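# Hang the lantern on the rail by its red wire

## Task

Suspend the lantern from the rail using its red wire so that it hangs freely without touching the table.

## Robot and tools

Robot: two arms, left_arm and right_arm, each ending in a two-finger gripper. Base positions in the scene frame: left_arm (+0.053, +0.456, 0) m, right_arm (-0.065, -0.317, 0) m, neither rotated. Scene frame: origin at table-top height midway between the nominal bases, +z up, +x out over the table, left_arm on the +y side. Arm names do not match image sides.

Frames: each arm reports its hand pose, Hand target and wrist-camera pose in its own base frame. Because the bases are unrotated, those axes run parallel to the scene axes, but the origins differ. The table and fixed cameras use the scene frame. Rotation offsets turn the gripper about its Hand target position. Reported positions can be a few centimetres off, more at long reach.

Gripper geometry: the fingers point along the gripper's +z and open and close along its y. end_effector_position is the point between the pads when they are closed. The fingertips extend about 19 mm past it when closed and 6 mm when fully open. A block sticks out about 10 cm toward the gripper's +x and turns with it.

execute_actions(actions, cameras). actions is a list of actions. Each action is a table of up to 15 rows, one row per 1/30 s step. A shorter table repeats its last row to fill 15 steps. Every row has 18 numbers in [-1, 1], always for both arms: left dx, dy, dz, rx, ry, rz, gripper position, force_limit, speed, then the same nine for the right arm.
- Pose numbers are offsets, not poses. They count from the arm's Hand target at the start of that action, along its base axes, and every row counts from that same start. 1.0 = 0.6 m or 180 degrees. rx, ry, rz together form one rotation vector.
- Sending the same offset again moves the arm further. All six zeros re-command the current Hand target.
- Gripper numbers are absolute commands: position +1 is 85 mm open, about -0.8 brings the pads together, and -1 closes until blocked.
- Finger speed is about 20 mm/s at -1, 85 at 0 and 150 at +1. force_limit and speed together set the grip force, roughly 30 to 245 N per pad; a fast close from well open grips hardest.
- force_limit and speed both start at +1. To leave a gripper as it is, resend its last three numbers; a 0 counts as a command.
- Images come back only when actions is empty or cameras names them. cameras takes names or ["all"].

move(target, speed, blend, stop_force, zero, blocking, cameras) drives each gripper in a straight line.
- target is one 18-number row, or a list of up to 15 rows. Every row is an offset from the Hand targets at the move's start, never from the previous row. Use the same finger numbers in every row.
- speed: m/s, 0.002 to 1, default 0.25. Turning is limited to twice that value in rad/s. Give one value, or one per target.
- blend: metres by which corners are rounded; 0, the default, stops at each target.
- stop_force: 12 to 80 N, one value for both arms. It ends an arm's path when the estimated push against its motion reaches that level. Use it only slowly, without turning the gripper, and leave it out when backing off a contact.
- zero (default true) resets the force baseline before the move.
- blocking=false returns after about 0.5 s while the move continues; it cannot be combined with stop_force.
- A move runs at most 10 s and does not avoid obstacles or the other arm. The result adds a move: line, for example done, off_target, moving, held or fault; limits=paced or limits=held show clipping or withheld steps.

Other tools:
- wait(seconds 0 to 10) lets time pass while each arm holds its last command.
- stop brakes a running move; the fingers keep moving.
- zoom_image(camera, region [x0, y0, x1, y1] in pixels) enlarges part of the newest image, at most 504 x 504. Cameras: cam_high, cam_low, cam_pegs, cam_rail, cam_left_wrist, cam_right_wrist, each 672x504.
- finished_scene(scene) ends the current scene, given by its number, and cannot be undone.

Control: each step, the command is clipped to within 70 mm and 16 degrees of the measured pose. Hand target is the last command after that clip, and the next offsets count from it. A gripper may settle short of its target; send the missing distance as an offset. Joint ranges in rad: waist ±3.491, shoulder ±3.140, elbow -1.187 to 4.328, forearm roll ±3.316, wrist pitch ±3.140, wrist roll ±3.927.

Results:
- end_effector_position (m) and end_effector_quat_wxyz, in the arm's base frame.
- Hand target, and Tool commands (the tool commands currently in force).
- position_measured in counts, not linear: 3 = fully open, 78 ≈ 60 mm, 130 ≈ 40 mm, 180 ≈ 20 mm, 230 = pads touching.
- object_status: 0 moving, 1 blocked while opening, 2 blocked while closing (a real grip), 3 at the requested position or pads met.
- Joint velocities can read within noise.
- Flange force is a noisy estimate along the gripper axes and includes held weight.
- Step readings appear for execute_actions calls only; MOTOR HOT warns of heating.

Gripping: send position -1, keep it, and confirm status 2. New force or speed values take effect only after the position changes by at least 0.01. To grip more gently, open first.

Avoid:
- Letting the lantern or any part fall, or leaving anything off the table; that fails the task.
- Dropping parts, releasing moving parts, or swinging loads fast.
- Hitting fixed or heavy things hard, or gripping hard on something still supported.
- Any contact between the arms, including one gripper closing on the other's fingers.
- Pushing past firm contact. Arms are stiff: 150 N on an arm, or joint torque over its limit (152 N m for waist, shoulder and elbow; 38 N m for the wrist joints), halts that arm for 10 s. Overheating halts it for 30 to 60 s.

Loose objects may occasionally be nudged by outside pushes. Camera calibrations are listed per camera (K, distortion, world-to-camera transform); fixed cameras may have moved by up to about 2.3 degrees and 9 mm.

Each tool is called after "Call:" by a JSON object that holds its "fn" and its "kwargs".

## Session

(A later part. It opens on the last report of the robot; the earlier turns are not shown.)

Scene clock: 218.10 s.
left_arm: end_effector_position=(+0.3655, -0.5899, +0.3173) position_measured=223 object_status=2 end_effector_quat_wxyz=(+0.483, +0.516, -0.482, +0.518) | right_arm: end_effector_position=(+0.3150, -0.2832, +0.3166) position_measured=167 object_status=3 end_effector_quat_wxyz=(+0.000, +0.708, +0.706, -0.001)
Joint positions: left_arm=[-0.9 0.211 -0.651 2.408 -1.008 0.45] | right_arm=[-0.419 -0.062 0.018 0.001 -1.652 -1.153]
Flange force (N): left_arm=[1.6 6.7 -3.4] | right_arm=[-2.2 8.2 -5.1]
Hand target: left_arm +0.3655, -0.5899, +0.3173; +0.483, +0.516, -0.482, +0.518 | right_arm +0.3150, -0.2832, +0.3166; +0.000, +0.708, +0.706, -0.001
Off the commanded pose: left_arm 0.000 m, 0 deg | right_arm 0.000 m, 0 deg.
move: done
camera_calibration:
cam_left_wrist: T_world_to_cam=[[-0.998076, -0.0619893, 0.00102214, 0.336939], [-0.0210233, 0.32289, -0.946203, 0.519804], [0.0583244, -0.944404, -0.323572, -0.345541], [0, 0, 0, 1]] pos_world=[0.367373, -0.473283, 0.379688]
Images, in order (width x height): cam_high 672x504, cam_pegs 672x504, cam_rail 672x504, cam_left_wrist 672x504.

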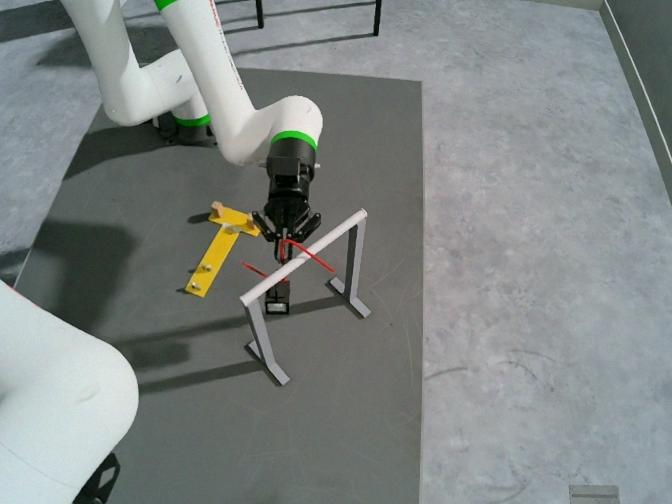

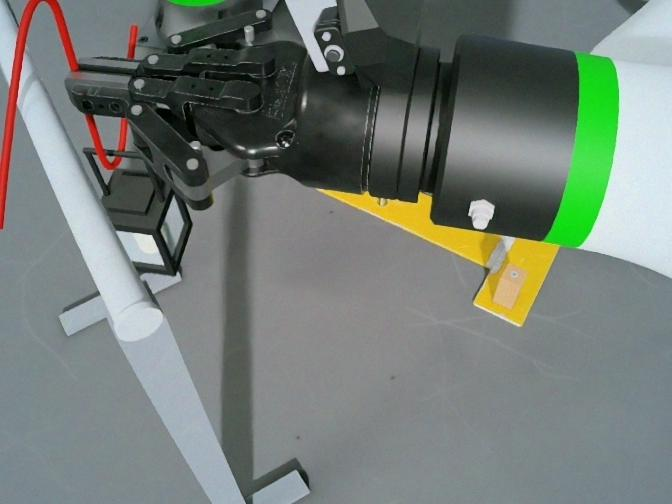

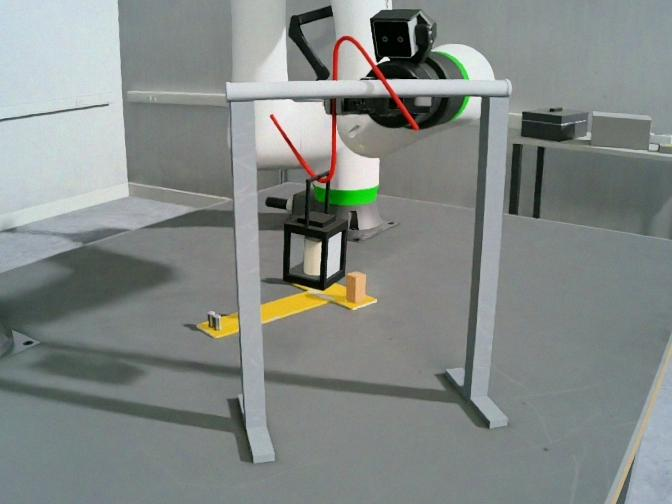

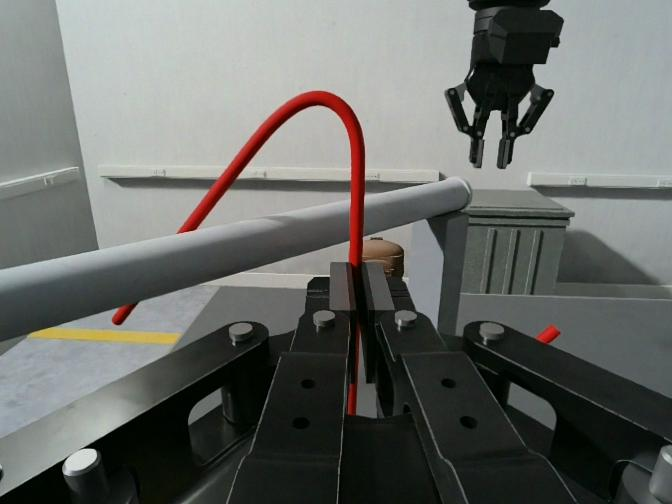

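Call:
{"fn": "move", "kwargs": {"target": [[0.022,0.0016,0,0,0,0,-1,-0.5,-1,0,0,0,0,0,0,-0.3,-0.6,-1],[0.022,0.0016,-0.04,0,0,0,-1,-0.5,-1,0,0,0,0,0,0,-0.3,-0.6,-1]], "speed": 0.02, "stop_force": 12, "cameras": ["cam_rail","cam_high","cam_left_wrist"]}}

Call:
{"fn": "zoom_image", "kwargs": {"camera": "cam_rail", "region": [250, 30, 450, 230]}}

Scene clock: 221.40 s.
left_arm: end_effector_position=(+0.3787, -0.5890, +0.2933) position_measured=223 object_status=2 end_effector_quat_wxyz=(+0.483, +0.516, -0.482, +0.518) | right_arm: end_effector_position=(+0.3150, -0.2832, +0.3166) position_measured=167 object_status=3 end_effector_quat_wxyz=(+0.000, +0.708, +0.706, -0.001)
Joint positions: left_arm=[-0.874 0.273 -0.643 2.402 -1.059 0.422] | right_arm=[-0.419 -0.062 0.018 0.001 -1.652 -1.153]
Flange force (N): left_arm=[4.6 5.8 -3.2] | right_arm=[-3.7 9.1 -5.8]
Hand target: left_arm +0.3787, -0.5890, +0.2933; +0.483, +0.516, -0.482, +0.518 | right_arm +0.3150, -0.2832, +0.3166; +0.000, +0.708, +0.706, -0.001
Off the commanded pose: left_arm 0.000 m, 0 deg | right_arm 0.000 m, 0 deg.
move: done
camera_calibration:
cam_left_wrist: T_world_to_cam=[[-0.998076, -0.0619893, 0.00102214, 0.350194], [-0.0210233, 0.32289, -0.946203, 0.497082], [0.0583244, -0.944404, -0.323572, -0.353226], [0, 0, 0, 1]] pos_world=[0.380573, -0.472383, 0.355688]
Images, in order (width x height): cam_high 672x504, cam_rail 672x504, cam_left_wrist 672x504.

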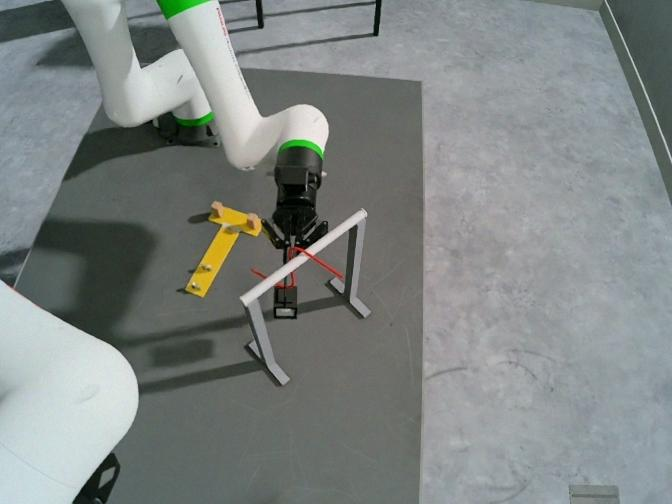

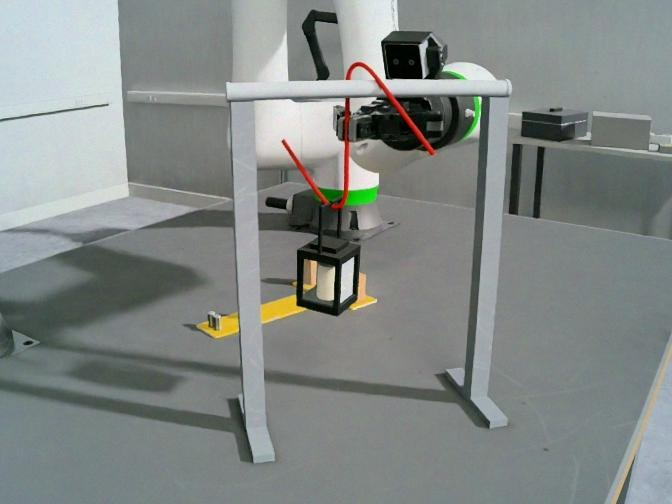

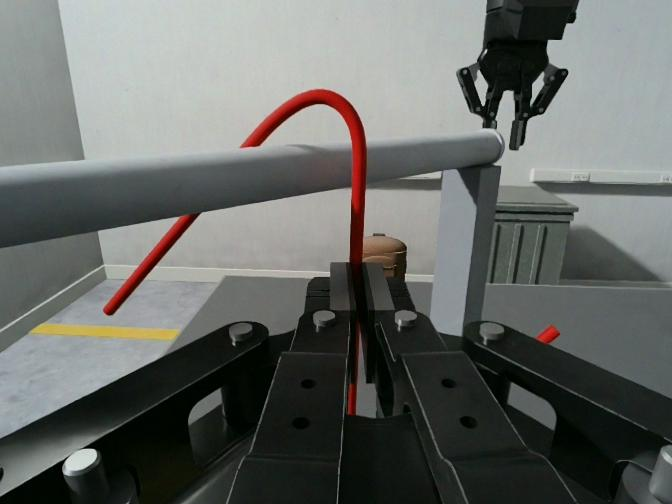

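Scaled by 2.520 from the camera's 672x504 image, which has a finer 960x720 frame.

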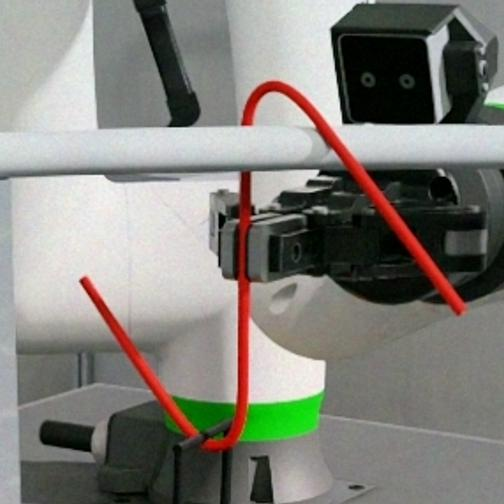

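Call:
{"fn": "move", "kwargs": {"target": [[0,0,0,0,0,-0.075,-1,-0.5,-1,0,0,0,0,0,0,-0.3,-0.6,-1]], "speed": 0.1}}

Call:
{"fn": "move", "kwargs": {"target": [0,0,-0.05,0,0,0,-1,-0.5,-1,0,0,0,0,0,0,-0.3,-0.6,-1], "speed": 0.01, "stop_force": 12, "cameras": ["cam_rail","cam_high","cam_left_wrist"]}}

Call:
{"fn": "zoom_image", "kwargs": {"camera": "cam_rail", "region": [250, 30, 450, 230]}}

Scene clock: 224.30 s.
left_arm: end_effector_position=(+0.3787, -0.5890, +0.2933) position_measured=223 object_status=2 end_effector_quat_wxyz=(+0.541, +0.456, -0.539, +0.458) | right_arm: end_effector_position=(+0.3150, -0.2832, +0.3166) position_measured=167 object_status=3 end_effector_quat_wxyz=(+0.000, +0.708, +0.706, -0.001)
Joint positions: left_arm=[-0.683 0.394 -0.529 1.998 -1.272 0.581] | right_arm=[-0.419 -0.062 0.018 0.001 -1.652 -1.153]
Flange force (N): left_arm=[5.8 1.5 -4.4] | right_arm=[-2.3 8.7 -6.0]
Hand target: left_arm +0.3787, -0.5890, +0.2933; +0.541, +0.456, -0.539, +0.458 | right_arm +0.3150, -0.2832, +0.3166; +0.000, +0.708, +0.706, -0.001
Off the commanded pose: left_arm 0.000 m, 0 deg | right_arm 0.000 m, 0 deg.
move: done

Scene clock: 226.77 s.
left_arm: end_effector_position=(+0.3787, -0.5890, +0.2749) position_measured=223 object_status=2 end_effector_quat_wxyz=(+0.541, +0.456, -0.539, +0.458) | right_arm: end_effector_position=(+0.3150, -0.2832, +0.3166) position_measured=167 object_status=3 end_effector_quat_wxyz=(+0.000, +0.708, +0.706, -0.001)
Joint positions: left_arm=[-0.686 0.423 -0.538 2.011 -1.286 0.544] | right_arm=[-0.419 -0.062 0.018 0.001 -1.652 -1.153]
Flange force (N): left_arm=[17.2 -1.8 -3.3] | right_arm=[-2.3 9.7 -6.4]
Hand target: left_arm +0.3787, -0.5890, +0.2750; +0.541, +0.455, -0.539, +0.458 (not the last commanded pose) | right_arm +0.3150, -0.2832, +0.3166; +0.000, +0.708, +0.706, -0.001
Off the commanded pose: left_arm 0.012 m, 0 deg | right_arm 0.000 m, 0 deg.
move: contact (left_arm)
camera_calibration:
cam_left_wrist: T_world_to_cam=[[-0.984979, 0.172673, 0.00102992, 0.483465], [0.0549103, 0.31887, -0.946207, 0.448616], [-0.163712, -0.931937, -0.323561, -0.267639], [0, 0, 0, 1]] pos_world=[0.407754, -0.475954, 0.337388]
Images, in order (width x height): cam_high 672x504, cam_rail 672x504, cam_left_wrist 672x504.

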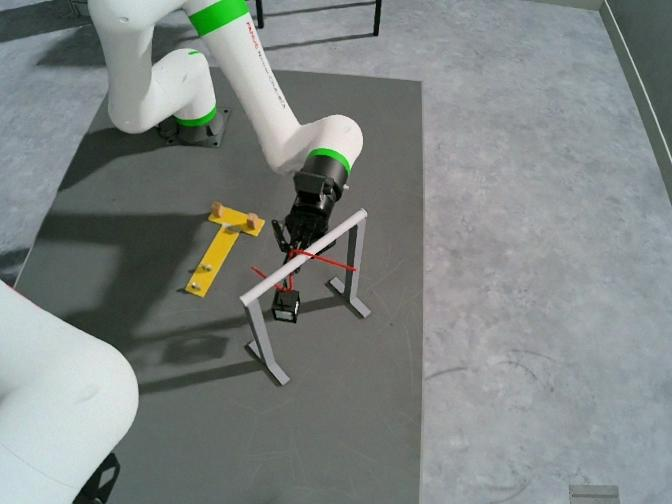

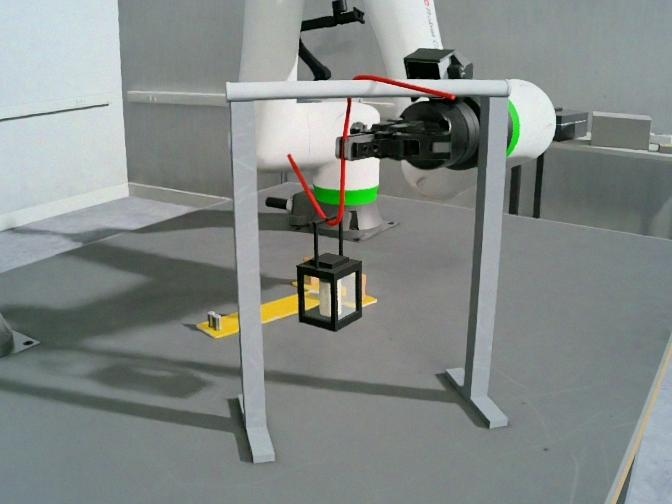

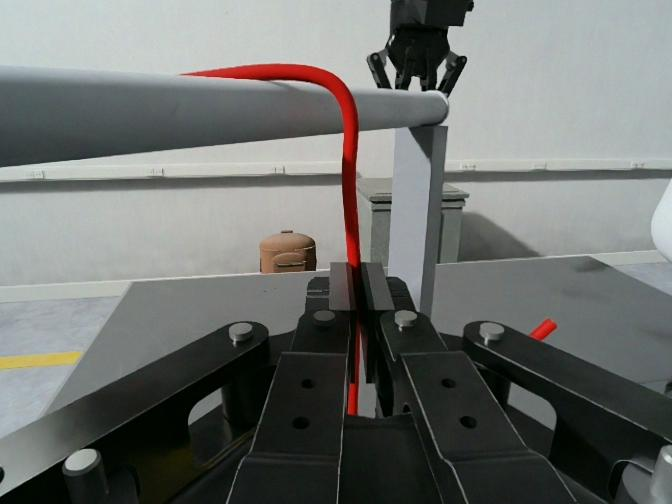

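Scaled by 2.520 from the camera's 672x504 image, which has a finer 960x720 frame.

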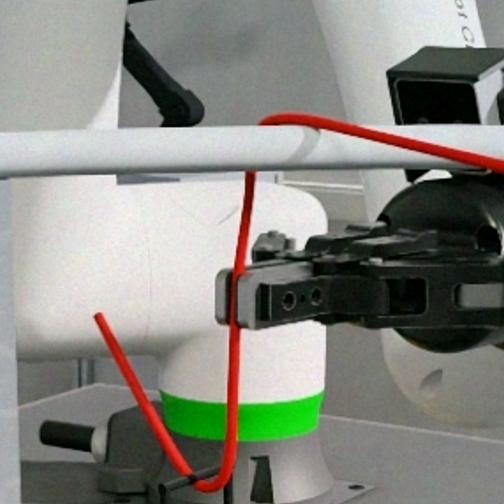

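Call:
{"fn": "move", "kwargs": {"target": [0,0,0.03,0,0,0,-1,-0.5,-1,0,0,0,0,0,0,-0.3,-0.6,-1], "speed": 0.05, "cameras": ["cam_rail","cam_high","cam_left_wrist"]}}

Call:
{"fn": "zoom_image", "kwargs": {"camera": "cam_rail", "region": [250, 30, 450, 230]}}

Call:
{"fn": "zoom_image", "kwargs": {"camera": "cam_high", "region": [220, 180, 390, 340]}}

Scene clock: 228.23 s.
left_arm: end_effector_position=(+0.3787, -0.5890, +0.2930) position_measured=223 object_status=2 end_effector_quat_wxyz=(+0.541, +0.455, -0.539, +0.458) | right_arm: end_effector_position=(+0.3150, -0.2832, +0.3166) position_measured=167 object_status=3 end_effector_quat_wxyz=(+0.000, +0.708, +0.706, -0.001)
Joint positions: left_arm=[-0.683 0.395 -0.529 1.998 -1.272 0.58] | right_arm=[-0.419 -0.062 0.018 0.001 -1.652 -1.153]
Flange force (N): left_arm=[0.6 7.0 -0.1] | right_arm=[-2.8 8.9 -5.7]
Hand target: left_arm +0.3787, -0.5890, +0.2930; +0.541, +0.455, -0.539, +0.458 | right_arm +0.3150, -0.2832, +0.3166; +0.000, +0.708, +0.706, -0.001
Off the commanded pose: left_arm 0.000 m, 0 deg | right_arm 0.000 m, 0 deg.
move: done
camera_calibration:
cam_left_wrist: T_world_to_cam=[[-0.984979, 0.172673, 0.00102992, 0.483447], [0.0549103, 0.31887, -0.946207, 0.465648], [-0.163712, -0.931937, -0.323561, -0.261815], [0, 0, 0, 1]] pos_world=[0.407754, -0.475954, 0.355388]
Images, in order (width x height): cam_high 672x504, cam_rail 672x504, cam_left_wrist 672x504.

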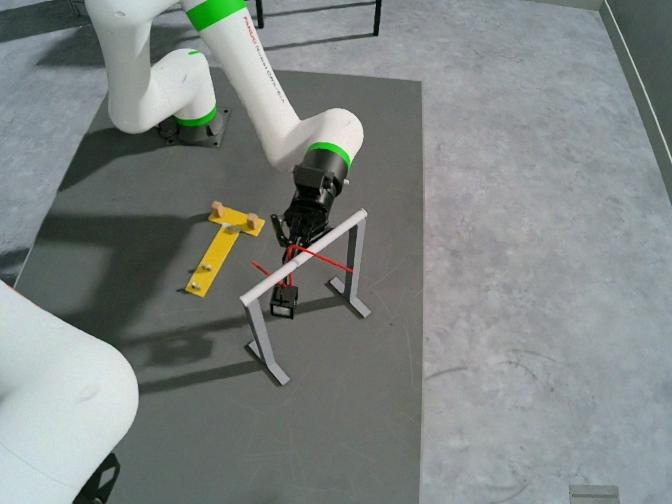

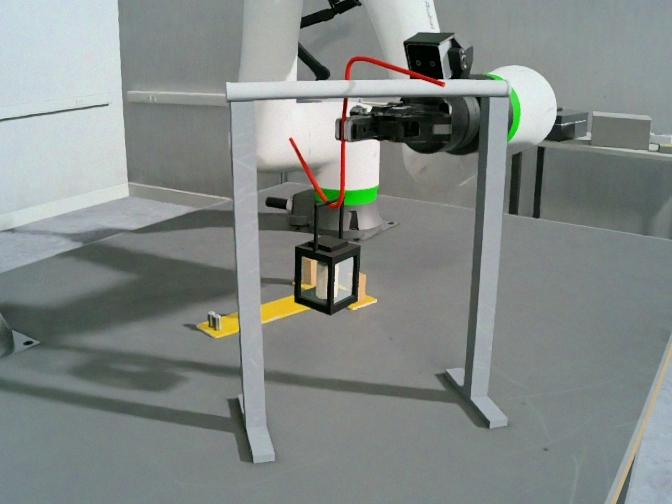

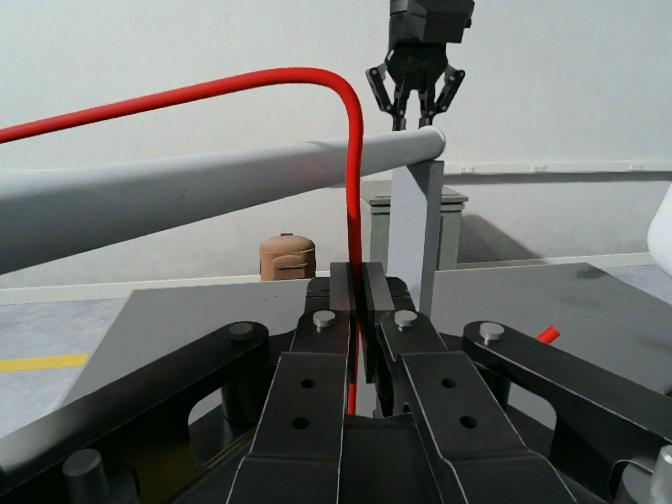

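Scaled by 2.520 from the camera's 672x504 image, which has a finer 960x720 frame.

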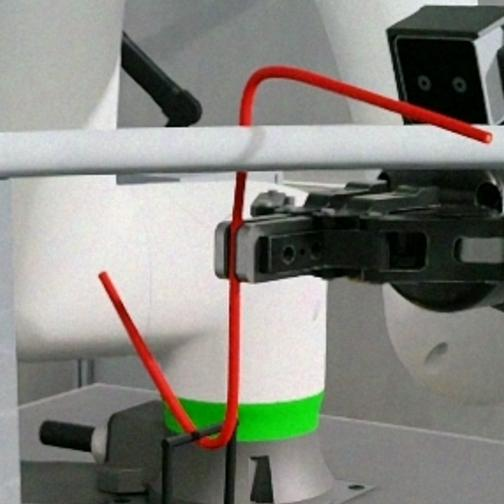

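Scaled by 2.965 from the camera's 672x504 image, which has a finer 960x720 frame.

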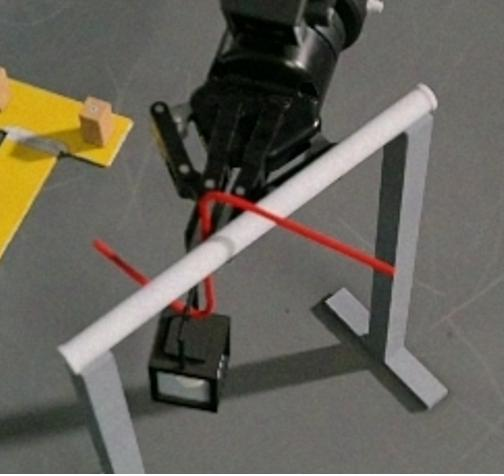

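Call:
{"fn": "move", "kwargs": {"target": [[0,0,-0.013,0,0,0,-1,-0.5,-1,0.1,0,0.3,0,0,0.5,-1,0,0],[0,0,-0.025,0,0,0,-1,-0.5,-1,0.415,0.737,0.3,0,0,1.0,-1,0,0],[0,0,-0.025,0,0,0,-1,-0.5,-1,0.415,0.737,0.18,0,0,1.0,-1,0,0]], "speed": 0.2, "blend": 0.02, "cameras": ["all"]}}

Call:
{"fn": "zoom_image", "kwargs": {"camera": "cam_rail", "region": [250, 10, 450, 210]}}

Call:
{"fn": "zoom_image", "kwargs": {"camera": "cam_high", "region": [220, 180, 390, 340]}}

Scene clock: 239.57 s.
left_arm: end_effector_position=(+0.3787, -0.5890, +0.2780) position_measured=223 object_status=2 end_effector_quat_wxyz=(+0.541, +0.455, -0.539, +0.458) | right_arm: end_effector_position=(+0.5640, +0.1590, +0.4246) position_measured=232 object_status=3 end_effector_quat_wxyz=(-0.001, +0.706, -0.708, +0.000)
Joint positions: left_arm=[-0.685 0.418 -0.536 2.009 -1.284 0.55] | right_arm=[0.498 0.462 0.907 -0.001 -2.015 1.07]
Flange force (N): left_arm=[1.9 7.4 -1.3] | right_arm=no reading
Hand target: left_arm +0.3787, -0.5890, +0.2780; +0.541, +0.455, -0.539, +0.458 | right_arm +0.5640, +0.1590, +0.4246; -0.001, +0.706, -0.708, +0.000
Off the commanded pose: left_arm 0.000 m, 0 deg | right_arm 0.000 m, 0 deg.
move: done
camera_calibration:
cam_left_wrist: T_world_to_cam=[[-0.984979, 0.172673, 0.00102992, 0.483462], [0.0549103, 0.31887, -0.946207, 0.451455], [-0.163712, -0.931937, -0.323561, -0.266668], [0, 0, 0, 1]] pos_world=[0.407754, -0.475954, 0.340388]
cam_right_wrist: T_world_to_cam=[[-0.999837, 0.0109133, -0.0144108, 0.578879], [0.00502802, 0.933635, 0.358192, -0.288294], [0.0173635, 0.358061, -0.933537, 0.452669], [0, 0, 0, 1]] pos_world=[0.572374, 0.100761, 0.53419]

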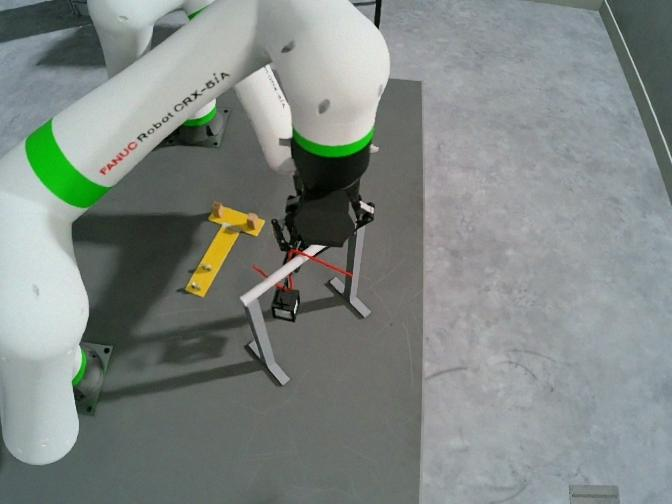

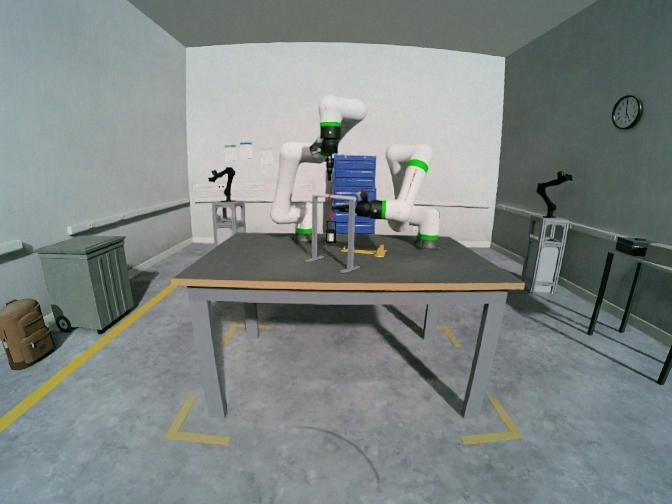

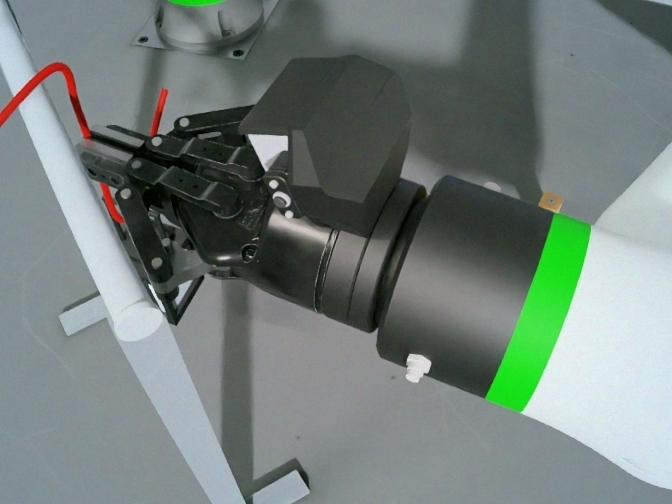

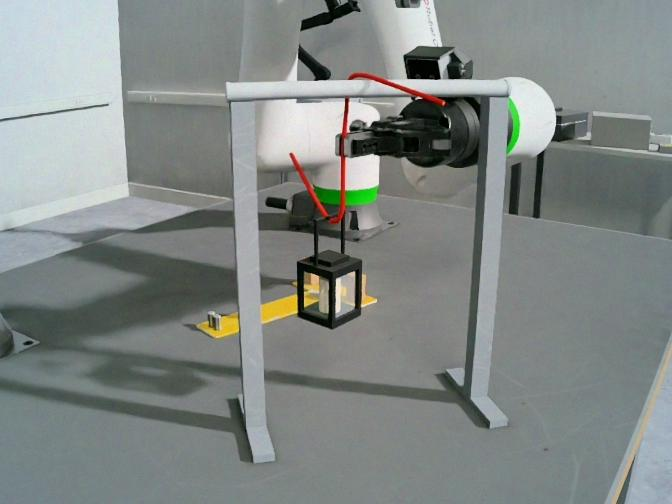

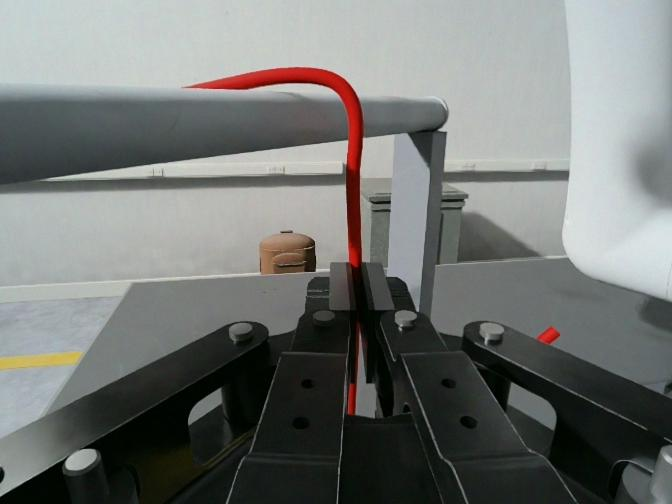

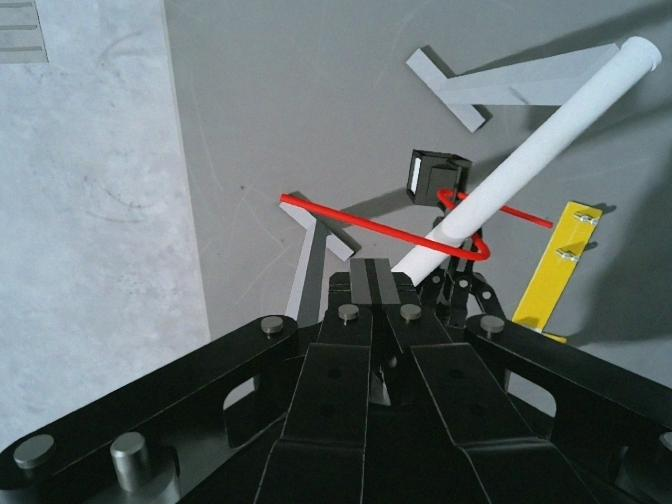

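Scaled by 2.520 from the camera's 672x504 image, which has a finer 960x720 frame.

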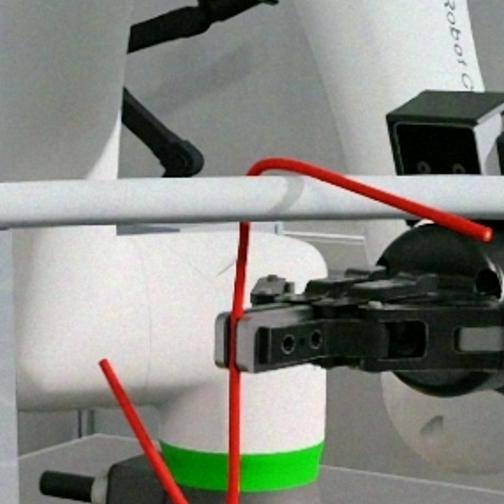

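Scaled by 2.965 from the camera's 672x504 image, which has a finer 960x720 frame.

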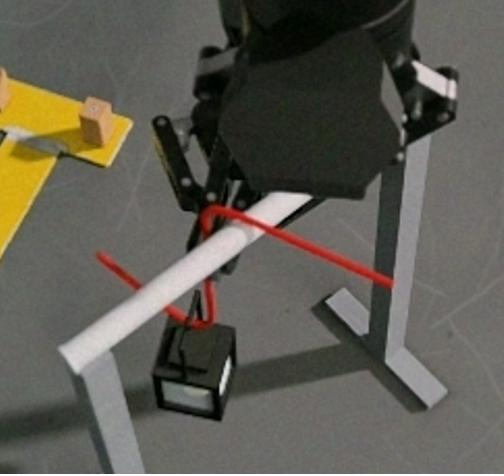

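Call:
{"fn": "move", "kwargs": {"target": [[0,0,0,0,0,0,-1,-0.5,-1,0.016,-0.0043,-0.0877,0,0,0,-1,0,0],[0,0,0,0,0,0,-1,-0.5,-1,0.005,-0.0013,-0.1543,0,0,0,-1,0,0],[0,0,0,0,0,0,-1,-0.5,-1,-0.0128,0.0034,-0.171,0,0,0,-1,0,0]], "speed": 0.03, "cameras": ["cam_rail","cam_high","cam_left_wrist"]}}

Call:
{"fn": "zoom_image", "kwargs": {"camera": "cam_rail", "region": [250, 10, 450, 210]}}

Scene clock: 246.03 s.
left_arm: end_effector_position=(+0.3787, -0.5890, +0.2780) position_measured=223 object_status=2 end_effector_quat_wxyz=(+0.541, +0.455, -0.539, +0.458) | right_arm: end_effector_position=(+0.5563, +0.1611, +0.3220) position_measured=232 object_status=3 end_effector_quat_wxyz=(-0.001, +0.706, -0.708, +0.000)
Joint positions: left_arm=[-0.685 0.418 -0.536 2.009 -1.284 0.55] | right_arm=[0.508 0.345 0.494 -0.001 -1.718 1.061]
Flange force (N): left_arm=[9.4 5.3 -1.7] | right_arm=[-6.6 -20.3 -14.9]
Hand target: left_arm +0.3787, -0.5890, +0.2780; +0.541, +0.455, -0.539, +0.458 | right_arm +0.5563, +0.1611, +0.3220; -0.001, +0.706, -0.708, +0.000
Off the commanded pose: left_arm 0.000 m, 0 deg | right_arm 0.000 m, 0 deg.
move: done
camera_calibration:
cam_left_wrist: T_world_to_cam=[[-0.984978, 0.172678, 0.00101373, 0.48347], [0.0549119, 0.318779, -0.946237, 0.451421], [-0.163718, -0.931967, -0.323472, -0.266711], [0, 0, 0, 1]] pos_world=[0.407754, -0.475954, 0.340388]
Images, in order (width x height): cam_high 672x504, cam_rail 672x504, cam_left_wrist 672x504.

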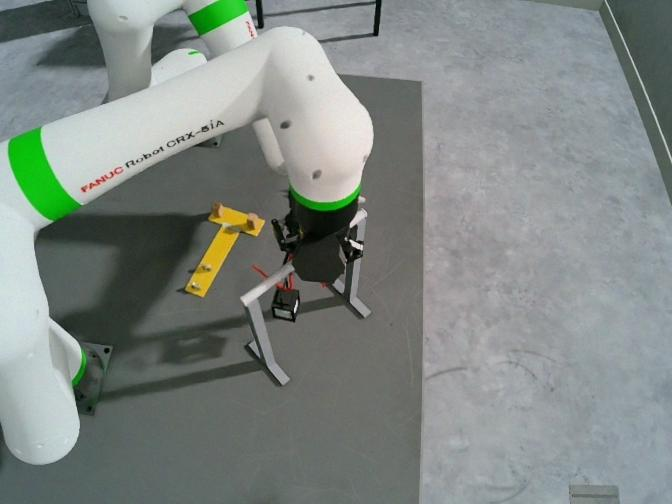

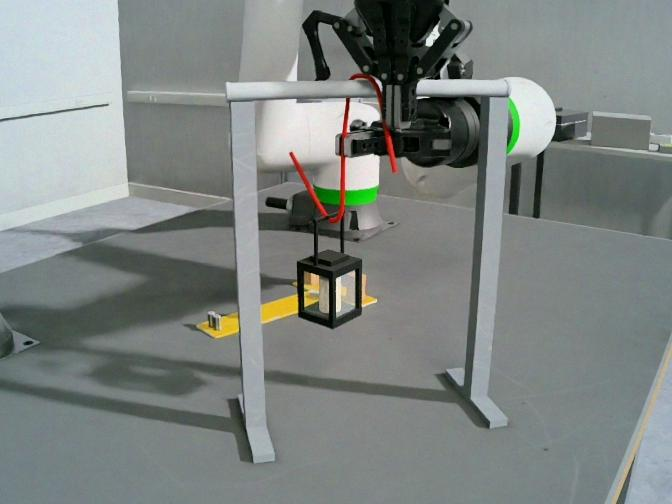

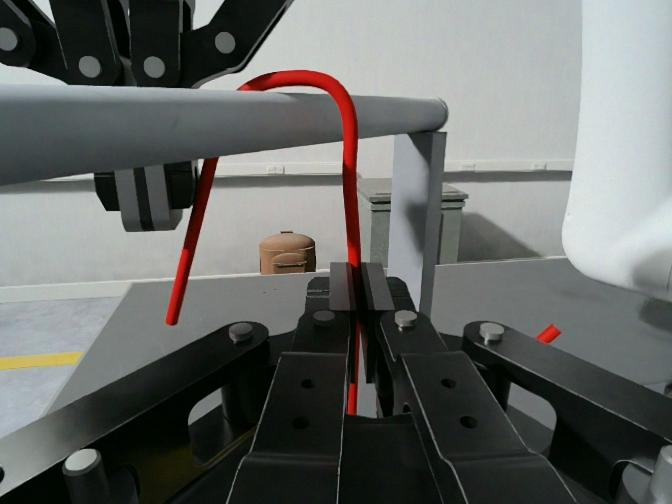

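Scaled by 2.520 from the camera's 672x504 image, which has a finer 960x720 frame.

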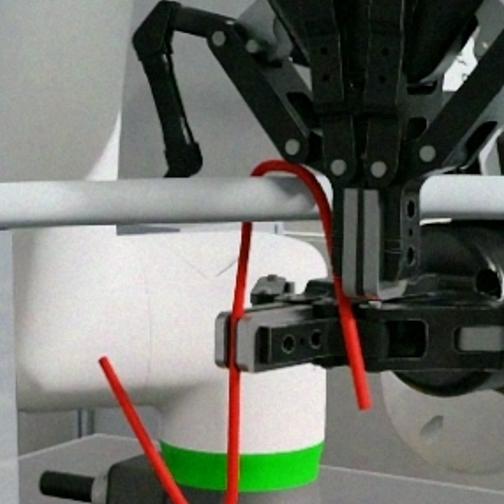

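Call:
{"fn": "move", "kwargs": {"target": [[0,0,0,0,0,0,-1,-0.5,-1,0.035,-0.008,0,0,0,0,-1,0,0],[0,0,0,0,0,0,-1,-0.5,-1,0.04,-0.01,0.3,0,0,0,-1,0,0],[0,0,0,0,0,0,-1,-0.5,-1,-0.1,-0.5,0.3,0,0,0,-1,0,0]], "speed": [0.06,0.15,0.25]}}

Call:
{"fn": "move", "kwargs": {"target": [0,0,-0.02,0,0,0,-1,-0.5,-1,0,0,0,0,0,0,-1,0,0], "speed": 0.01, "stop_force": 12, "cameras": ["cam_rail","cam_high","cam_left_wrist"]}}

Call:
{"fn": "zoom_image", "kwargs": {"camera": "cam_rail", "region": [250, 10, 450, 210]}}

Scene clock: 251.13 s.
left_arm: end_effector_position=(+0.3787, -0.5890, +0.2780) position_measured=223 object_status=2 end_effector_quat_wxyz=(+0.541, +0.455, -0.539, +0.458) | right_arm: end_effector_position=(+0.4963, -0.1389, +0.5020) position_measured=232 object_status=3 end_effector_quat_wxyz=(-0.001, +0.706, -0.708, +0.000)
Joint positions: left_arm=[-0.685 0.418 -0.536 2.009 -1.284 0.55] | right_arm=[-0.019 0.364 0.974 -0.001 -2.18 1.587]
Flange force (N): left_arm=[2.2 7.9 -1.0] | right_arm=no reading
Hand target: left_arm +0.3787, -0.5890, +0.2780; +0.541, +0.455, -0.539, +0.458 | right_arm +0.4963, -0.1389, +0.5020; -0.001, +0.706, -0.708, +0.000
Off the commanded pose: left_arm 0.000 m, 0 deg | right_arm 0.000 m, 0 deg.
elbow stopped short (right arm): the move would have taken joint 3 (elbow) straighter than the controller allows.
move: done

Scene clock: 252.13 s.
left_arm: end_effector_position=(+0.3787, -0.5889, +0.2742) position_measured=223 object_status=2 end_effector_quat_wxyz=(+0.541, +0.455, -0.539, +0.458) | right_arm: end_effector_position=(+0.4963, -0.1389, +0.5020) position_measured=232 object_status=3 end_effector_quat_wxyz=(-0.001, +0.706, -0.708, +0.000)
Joint positions: left_arm=[-0.686 0.425 -0.538 2.011 -1.287 0.542] | right_arm=[-0.019 0.364 0.974 -0.001 -2.18 1.587]
Flange force (N): left_arm=[14.4 -0.2 -1.4] | right_arm=no reading
Hand target: left_arm +0.3787, -0.5889, +0.2742; +0.541, +0.455, -0.539, +0.458 (not the last commanded pose) | right_arm +0.4963, -0.1389, +0.5020; -0.001, +0.706, -0.708, +0.000
Off the commanded pose: left_arm 0.008 m, 0 deg | right_arm 0.000 m, 0 deg.
move: contact (left_arm)
camera_calibration:
cam_left_wrist: T_world_to_cam=[[-0.984996, 0.172576, 0.000959094, 0.483451], [0.0549099, 0.318662, -0.946276, 0.447784], [-0.163611, -0.932026, -0.323357, -0.26805], [0, 0, 0, 1]] pos_world=[0.407753, -0.475953, 0.336588]
Images, in order (width x height): cam_high 672x504, cam_rail 672x504, cam_left_wrist 672x504.

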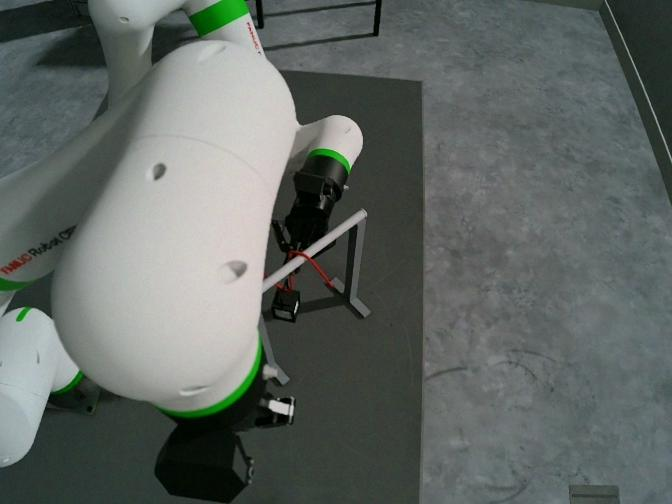

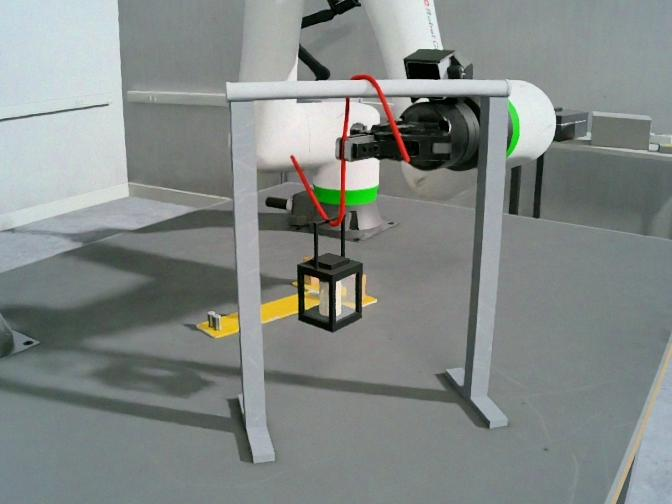

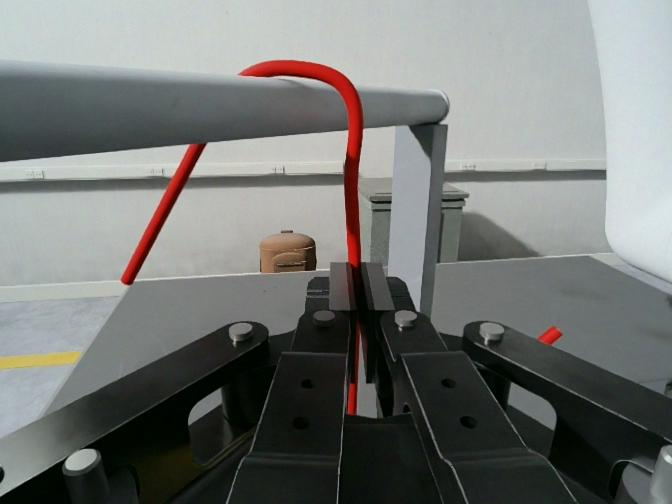

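Scaled by 2.520 from the camera's 672x504 image, which has a finer 960x720 frame.

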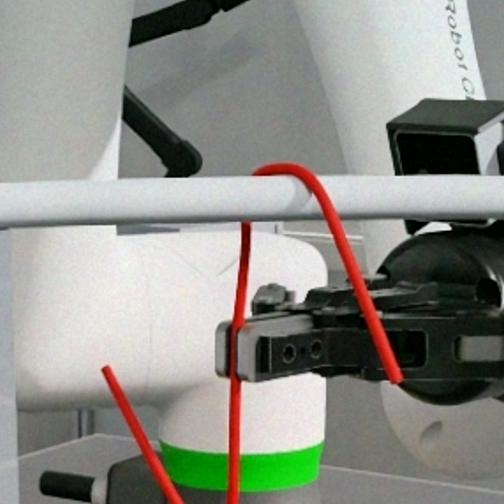

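Call:
{"fn": "move", "kwargs": {"target": [0,0,0.002,0,0,0,-0.5,-0.5,-1,0,0,0,0,0,0,-1,0,0], "speed": 0.02, "cameras": ["cam_rail","cam_left_wrist"]}}

Call:
{"fn": "move", "kwargs": {"target": [0.043,0.257,0,0,0,0,-0.5,-0.5,-1,0,0,0,0,0,0,-1,0,0], "speed": 0.08, "cameras": ["cam_rail","cam_left_wrist","cam_high","cam_pegs"]}}

Scene clock: 253.50 s.
left_arm: end_effector_position=(+0.3787, -0.5889, +0.2754) position_measured=192 object_status=0 end_effector_quat_wxyz=(+0.541, +0.455, -0.539, +0.458) | right_arm: end_effector_position=(+0.4963, -0.1389, +0.5020) position_measured=232 object_status=3 end_effector_quat_wxyz=(-0.001, +0.706, -0.708, +0.000)
Joint positions: left_arm=[-0.686 0.423 -0.537 2.011 -1.286 0.545] | right_arm=[-0.019 0.364 0.974 -0.001 -2.18 1.587]
Flange force (N): left_arm=[4.0 5.9 -1.1] | right_arm=no reading
Hand target: left_arm +0.3787, -0.5889, +0.2754; +0.541, +0.455, -0.539, +0.458 | right_arm +0.4963, -0.1389, +0.5020; -0.001, +0.706, -0.708, +0.000
Off the commanded pose: left_arm 0.000 m, 0 deg | right_arm 0.000 m, 0 deg.
move: done
camera_calibration:
cam_left_wrist: T_world_to_cam=[[-0.98499, 0.172609, 0.000866209, 0.483494], [0.0550069, 0.318645, -0.946277, 0.448872], [-0.163612, -0.932025, -0.323357, -0.267661], [0, 0, 0, 1]] pos_world=[0.407753, -0.475953, 0.337788]
Images, in order (width x height): cam_rail 672x504, cam_left_wrist 672x504.

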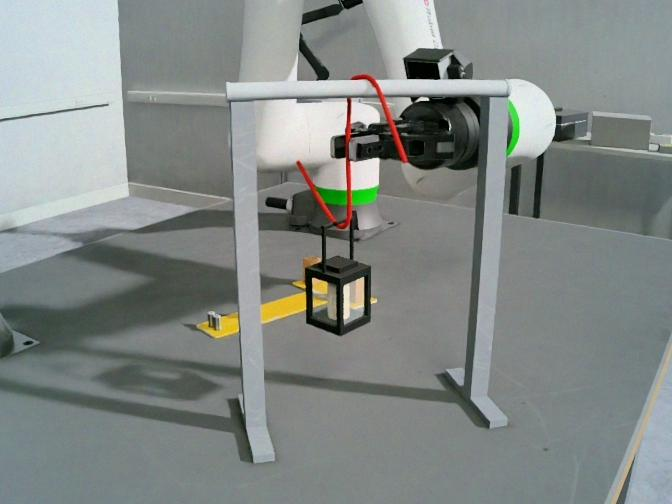

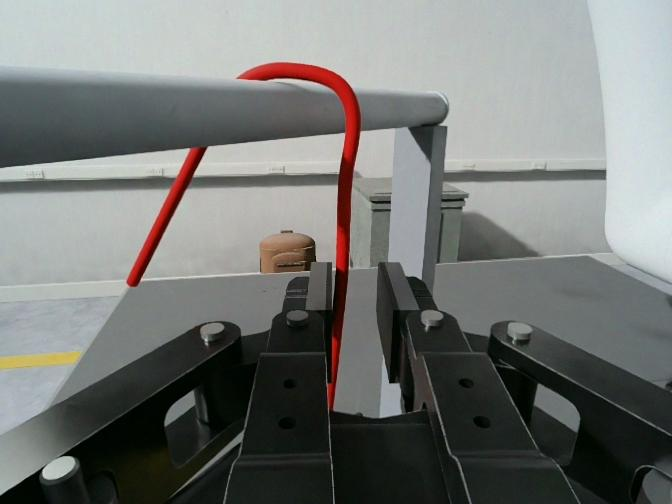

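Scene clock: 255.90 s.
left_arm: end_effector_position=(+0.4045, -0.4348, +0.2754) position_measured=192 object_status=3 end_effector_quat_wxyz=(+0.541, +0.455, -0.539, +0.458) | right_arm: end_effector_position=(+0.4963, -0.1389, +0.5020) position_measured=232 object_status=3 end_effector_quat_wxyz=(-0.001, +0.706, -0.708, +0.000)
Joint positions: left_arm=[-0.303 0.341 -0.675 1.689 -1.502 0.55] | right_arm=[-0.019 0.364 0.974 -0.001 -2.18 1.587]
Flange force (N): left_arm=[4.5 7.1 1.7] | right_arm=no reading
Hand target: left_arm +0.4045, -0.4347, +0.2754; +0.541, +0.455, -0.539, +0.458 | right_arm +0.4963, -0.1389, +0.5020; -0.001, +0.706, -0.708, +0.000
Off the commanded pose: left_arm 0.000 m, 0 deg | right_arm 0.000 m, 0 deg.
move: done
camera_calibration:
cam_left_wrist: T_world_to_cam=[[-0.98499, 0.172609, 0.000866209, 0.482308], [0.0550069, 0.318645, -0.946277, 0.398349], [-0.163612, -0.932025, -0.323357, -0.119815], [0, 0, 0, 1]] pos_world=[0.433553, -0.321853, 0.337788]
Images, in order (width x height): cam_high 672x504, cam_pegs 672x504, cam_rail 672x504, cam_left_wrist 672x504.

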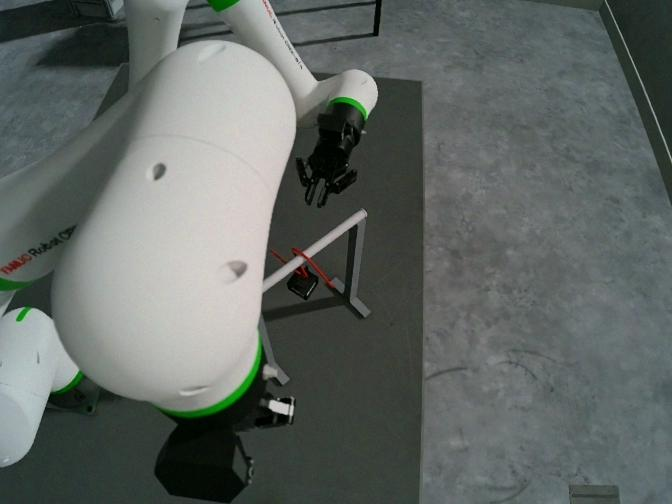

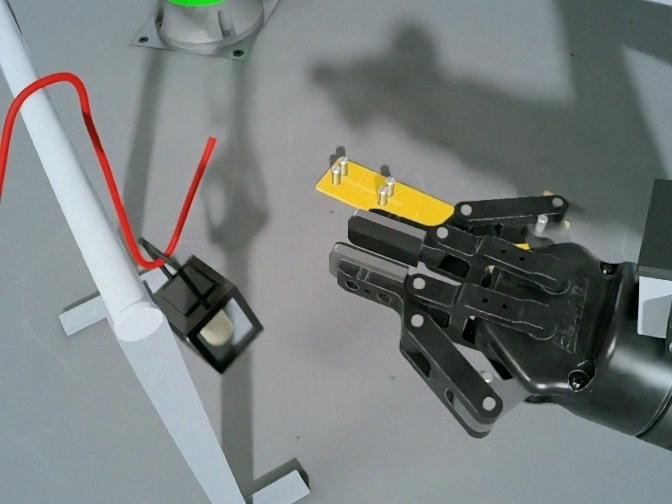

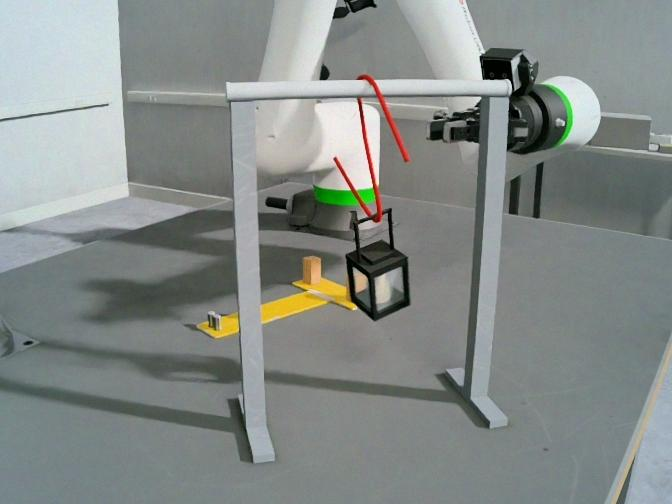

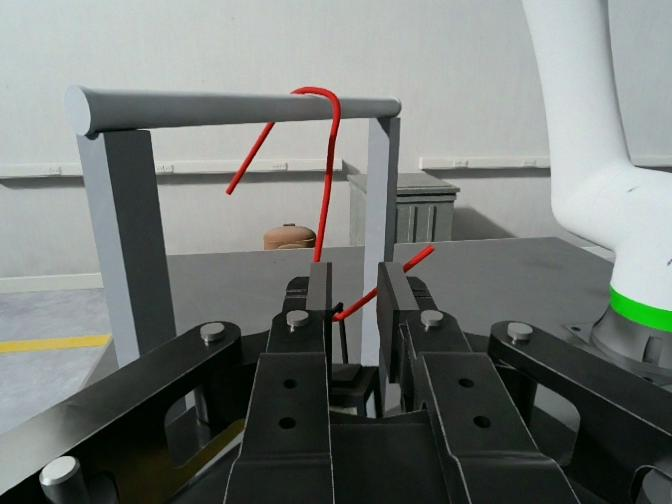

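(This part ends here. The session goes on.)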